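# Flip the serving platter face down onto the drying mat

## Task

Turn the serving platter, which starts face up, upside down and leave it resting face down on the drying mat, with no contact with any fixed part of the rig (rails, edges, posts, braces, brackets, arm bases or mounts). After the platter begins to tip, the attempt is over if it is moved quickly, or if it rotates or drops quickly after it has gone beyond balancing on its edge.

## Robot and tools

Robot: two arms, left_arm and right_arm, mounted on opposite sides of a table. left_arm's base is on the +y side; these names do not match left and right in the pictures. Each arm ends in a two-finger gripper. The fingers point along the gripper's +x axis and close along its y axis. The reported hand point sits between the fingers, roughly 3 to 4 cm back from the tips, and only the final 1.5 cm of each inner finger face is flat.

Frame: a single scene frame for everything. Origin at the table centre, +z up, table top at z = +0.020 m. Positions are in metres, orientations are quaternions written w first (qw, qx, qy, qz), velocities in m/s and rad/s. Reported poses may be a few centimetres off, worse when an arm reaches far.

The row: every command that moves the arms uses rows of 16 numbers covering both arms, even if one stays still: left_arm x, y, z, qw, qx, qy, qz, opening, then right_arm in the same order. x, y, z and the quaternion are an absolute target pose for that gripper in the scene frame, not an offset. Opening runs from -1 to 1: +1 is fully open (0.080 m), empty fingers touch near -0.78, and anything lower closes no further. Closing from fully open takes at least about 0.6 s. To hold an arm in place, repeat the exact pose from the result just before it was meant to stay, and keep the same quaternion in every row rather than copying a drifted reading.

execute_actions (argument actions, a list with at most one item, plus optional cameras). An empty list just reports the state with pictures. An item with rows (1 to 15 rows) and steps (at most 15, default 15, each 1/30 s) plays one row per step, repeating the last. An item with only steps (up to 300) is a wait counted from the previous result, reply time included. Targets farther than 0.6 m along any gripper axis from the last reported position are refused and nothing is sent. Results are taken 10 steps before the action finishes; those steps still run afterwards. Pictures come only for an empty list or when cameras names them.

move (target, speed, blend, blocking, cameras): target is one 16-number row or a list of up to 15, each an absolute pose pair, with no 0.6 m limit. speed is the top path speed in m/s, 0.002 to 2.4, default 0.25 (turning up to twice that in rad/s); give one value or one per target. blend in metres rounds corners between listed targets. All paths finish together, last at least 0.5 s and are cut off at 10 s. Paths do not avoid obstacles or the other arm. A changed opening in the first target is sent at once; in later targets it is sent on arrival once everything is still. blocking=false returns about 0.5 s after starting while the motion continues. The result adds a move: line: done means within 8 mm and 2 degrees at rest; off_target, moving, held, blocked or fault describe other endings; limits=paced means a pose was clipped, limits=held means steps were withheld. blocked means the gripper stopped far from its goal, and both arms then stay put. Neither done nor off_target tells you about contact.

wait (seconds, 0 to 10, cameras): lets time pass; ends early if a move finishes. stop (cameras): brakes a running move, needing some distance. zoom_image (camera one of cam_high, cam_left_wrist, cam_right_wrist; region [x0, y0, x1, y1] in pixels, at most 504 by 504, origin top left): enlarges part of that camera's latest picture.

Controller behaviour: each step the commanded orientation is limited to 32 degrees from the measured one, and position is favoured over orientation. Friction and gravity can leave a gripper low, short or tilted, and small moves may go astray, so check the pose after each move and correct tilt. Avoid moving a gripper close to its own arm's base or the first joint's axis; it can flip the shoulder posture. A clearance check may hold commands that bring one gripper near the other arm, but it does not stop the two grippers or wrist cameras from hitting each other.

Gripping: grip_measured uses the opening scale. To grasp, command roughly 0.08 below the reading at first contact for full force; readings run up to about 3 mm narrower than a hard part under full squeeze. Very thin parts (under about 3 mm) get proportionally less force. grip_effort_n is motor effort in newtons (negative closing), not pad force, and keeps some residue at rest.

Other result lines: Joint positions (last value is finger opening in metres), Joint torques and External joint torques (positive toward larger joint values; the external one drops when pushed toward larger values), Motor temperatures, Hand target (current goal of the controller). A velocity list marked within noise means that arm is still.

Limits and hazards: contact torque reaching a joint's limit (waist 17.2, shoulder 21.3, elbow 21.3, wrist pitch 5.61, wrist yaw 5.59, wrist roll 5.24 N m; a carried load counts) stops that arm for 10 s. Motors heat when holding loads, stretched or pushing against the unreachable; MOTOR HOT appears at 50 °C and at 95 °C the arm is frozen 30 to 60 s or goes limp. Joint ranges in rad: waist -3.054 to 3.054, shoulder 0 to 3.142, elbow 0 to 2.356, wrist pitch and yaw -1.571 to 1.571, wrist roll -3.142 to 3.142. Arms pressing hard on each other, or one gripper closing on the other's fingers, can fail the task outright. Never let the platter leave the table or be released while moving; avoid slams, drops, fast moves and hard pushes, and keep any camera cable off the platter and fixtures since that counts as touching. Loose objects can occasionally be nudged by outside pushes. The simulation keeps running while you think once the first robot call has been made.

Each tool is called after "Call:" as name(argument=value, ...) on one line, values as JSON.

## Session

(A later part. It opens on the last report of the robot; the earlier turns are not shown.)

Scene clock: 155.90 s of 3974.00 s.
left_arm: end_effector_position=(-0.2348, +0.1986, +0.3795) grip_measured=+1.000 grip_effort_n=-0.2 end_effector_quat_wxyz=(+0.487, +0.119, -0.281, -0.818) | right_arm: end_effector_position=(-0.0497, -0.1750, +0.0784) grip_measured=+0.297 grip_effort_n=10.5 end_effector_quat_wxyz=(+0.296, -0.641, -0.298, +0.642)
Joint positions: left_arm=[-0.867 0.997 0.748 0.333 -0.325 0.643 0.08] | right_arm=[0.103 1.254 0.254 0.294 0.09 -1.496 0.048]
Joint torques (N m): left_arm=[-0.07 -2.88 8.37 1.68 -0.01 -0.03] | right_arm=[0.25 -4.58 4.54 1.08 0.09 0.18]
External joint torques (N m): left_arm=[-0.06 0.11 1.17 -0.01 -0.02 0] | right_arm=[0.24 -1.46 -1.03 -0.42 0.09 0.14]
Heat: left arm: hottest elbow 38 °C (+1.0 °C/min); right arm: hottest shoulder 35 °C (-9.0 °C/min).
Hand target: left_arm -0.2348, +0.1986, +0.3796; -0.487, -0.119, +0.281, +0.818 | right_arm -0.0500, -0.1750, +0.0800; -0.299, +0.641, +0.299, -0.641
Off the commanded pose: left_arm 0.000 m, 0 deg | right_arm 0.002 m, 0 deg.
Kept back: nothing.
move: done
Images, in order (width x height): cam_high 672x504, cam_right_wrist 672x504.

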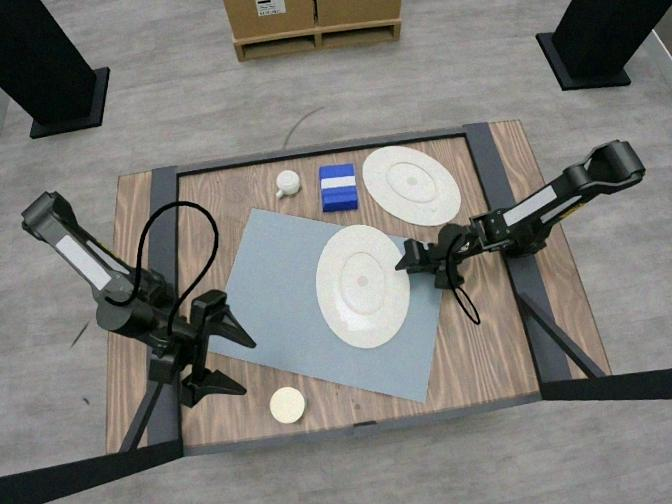

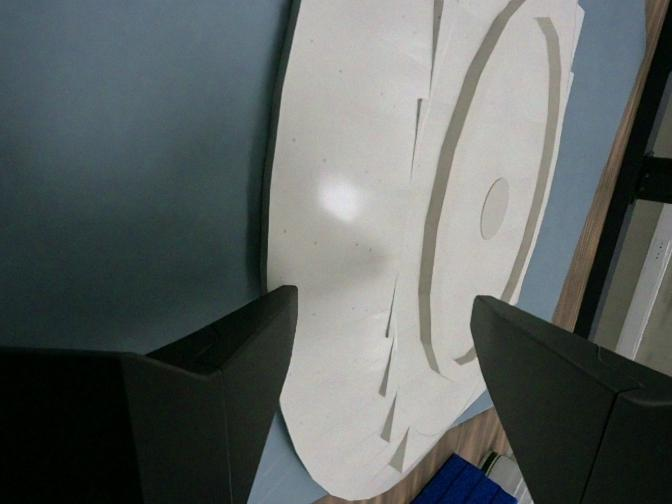

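Call:
move(target=[-0.2348,0.1986,0.3795,0.487,0.119,-0.281,-0.818,1,-0.05,-0.198,0.095,0.299,-0.641,-0.299,0.641,0.3], speed=0.07, cameras=["cam_high","cam_right_wrist"])

Scene clock: 157.13 s of 3974.00 s.
left_arm: end_effector_position=(-0.2348, +0.1986, +0.3795) grip_measured=+1.000 grip_effort_n=-0.2 end_effector_quat_wxyz=(+0.487, +0.119, -0.281, -0.818) | right_arm: end_effector_position=(-0.0503, -0.1944, +0.0982) grip_measured=+0.297 grip_effort_n=10.5 end_effector_quat_wxyz=(+0.300, -0.639, -0.302, +0.641) end_effector_velocity=(-0.004, -0.003, -0.001) end_effector_angular_velocity=(-0.009, +0.007, +0.024)
Joint positions: left_arm=[-0.867 0.997 0.748 0.333 -0.325 0.643 0.08] | right_arm=[0.122 1.033 0.242 0.095 0.103 -1.484 0.048]
Joint velocities: left_arm=[within noise] | right_arm=[0.002 -0.017 -0.002 -0.022 -0.022 -0.007 0]
Joint torques (N m): left_arm=[-0.06 -2.88 8.37 1.68 -0.01 -0.03] | right_arm=[0.04 -3.61 3.99 1.14 0.21 0.18]
External joint torques (N m): left_arm=[-0.07 0 1.24 0.01 -0.03 0] | right_arm=[0.05 -1.39 -2.17 -0.34 0.2 0.14]
Motor temperatures (°C): left_arm=[29 32 38 34 25 31] | right_arm=[28 34 34 32 31 27]
Heat: left arm: hottest elbow 38 °C (+1.0 °C/min); right arm: hottest shoulder 34 °C (-9.1 °C/min).
Hand target: left_arm -0.2348, +0.1986, +0.3796; -0.487, -0.119, +0.281, +0.818 | right_arm -0.0500, -0.1979, +0.0949; -0.299, +0.641, +0.299, -0.641
Off the commanded pose: left_arm 0.000 m, 0 deg | right_arm 0.005 m, 0 deg.
Kept back: nothing.
move: done
Images, in order (width x height): cam_high 672x504, cam_right_wrist 672x504.

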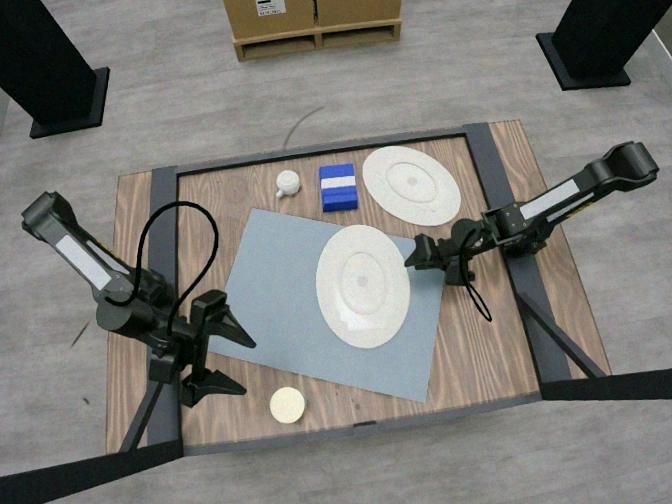

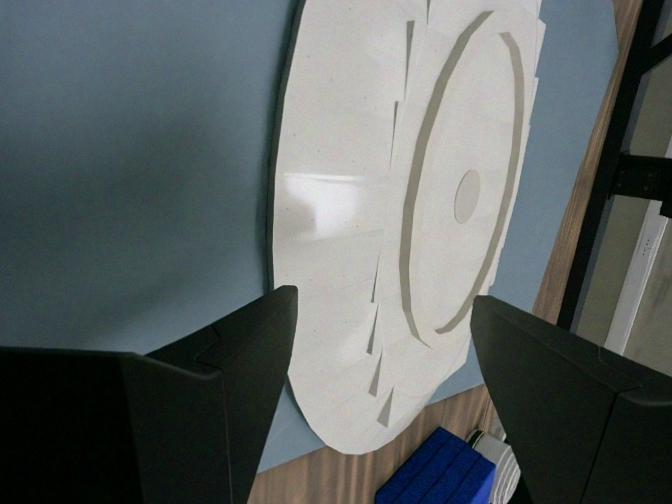

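Flat, face down, clear.

Call:
finished_scene(scene=1)

The scene is finished: the task was done.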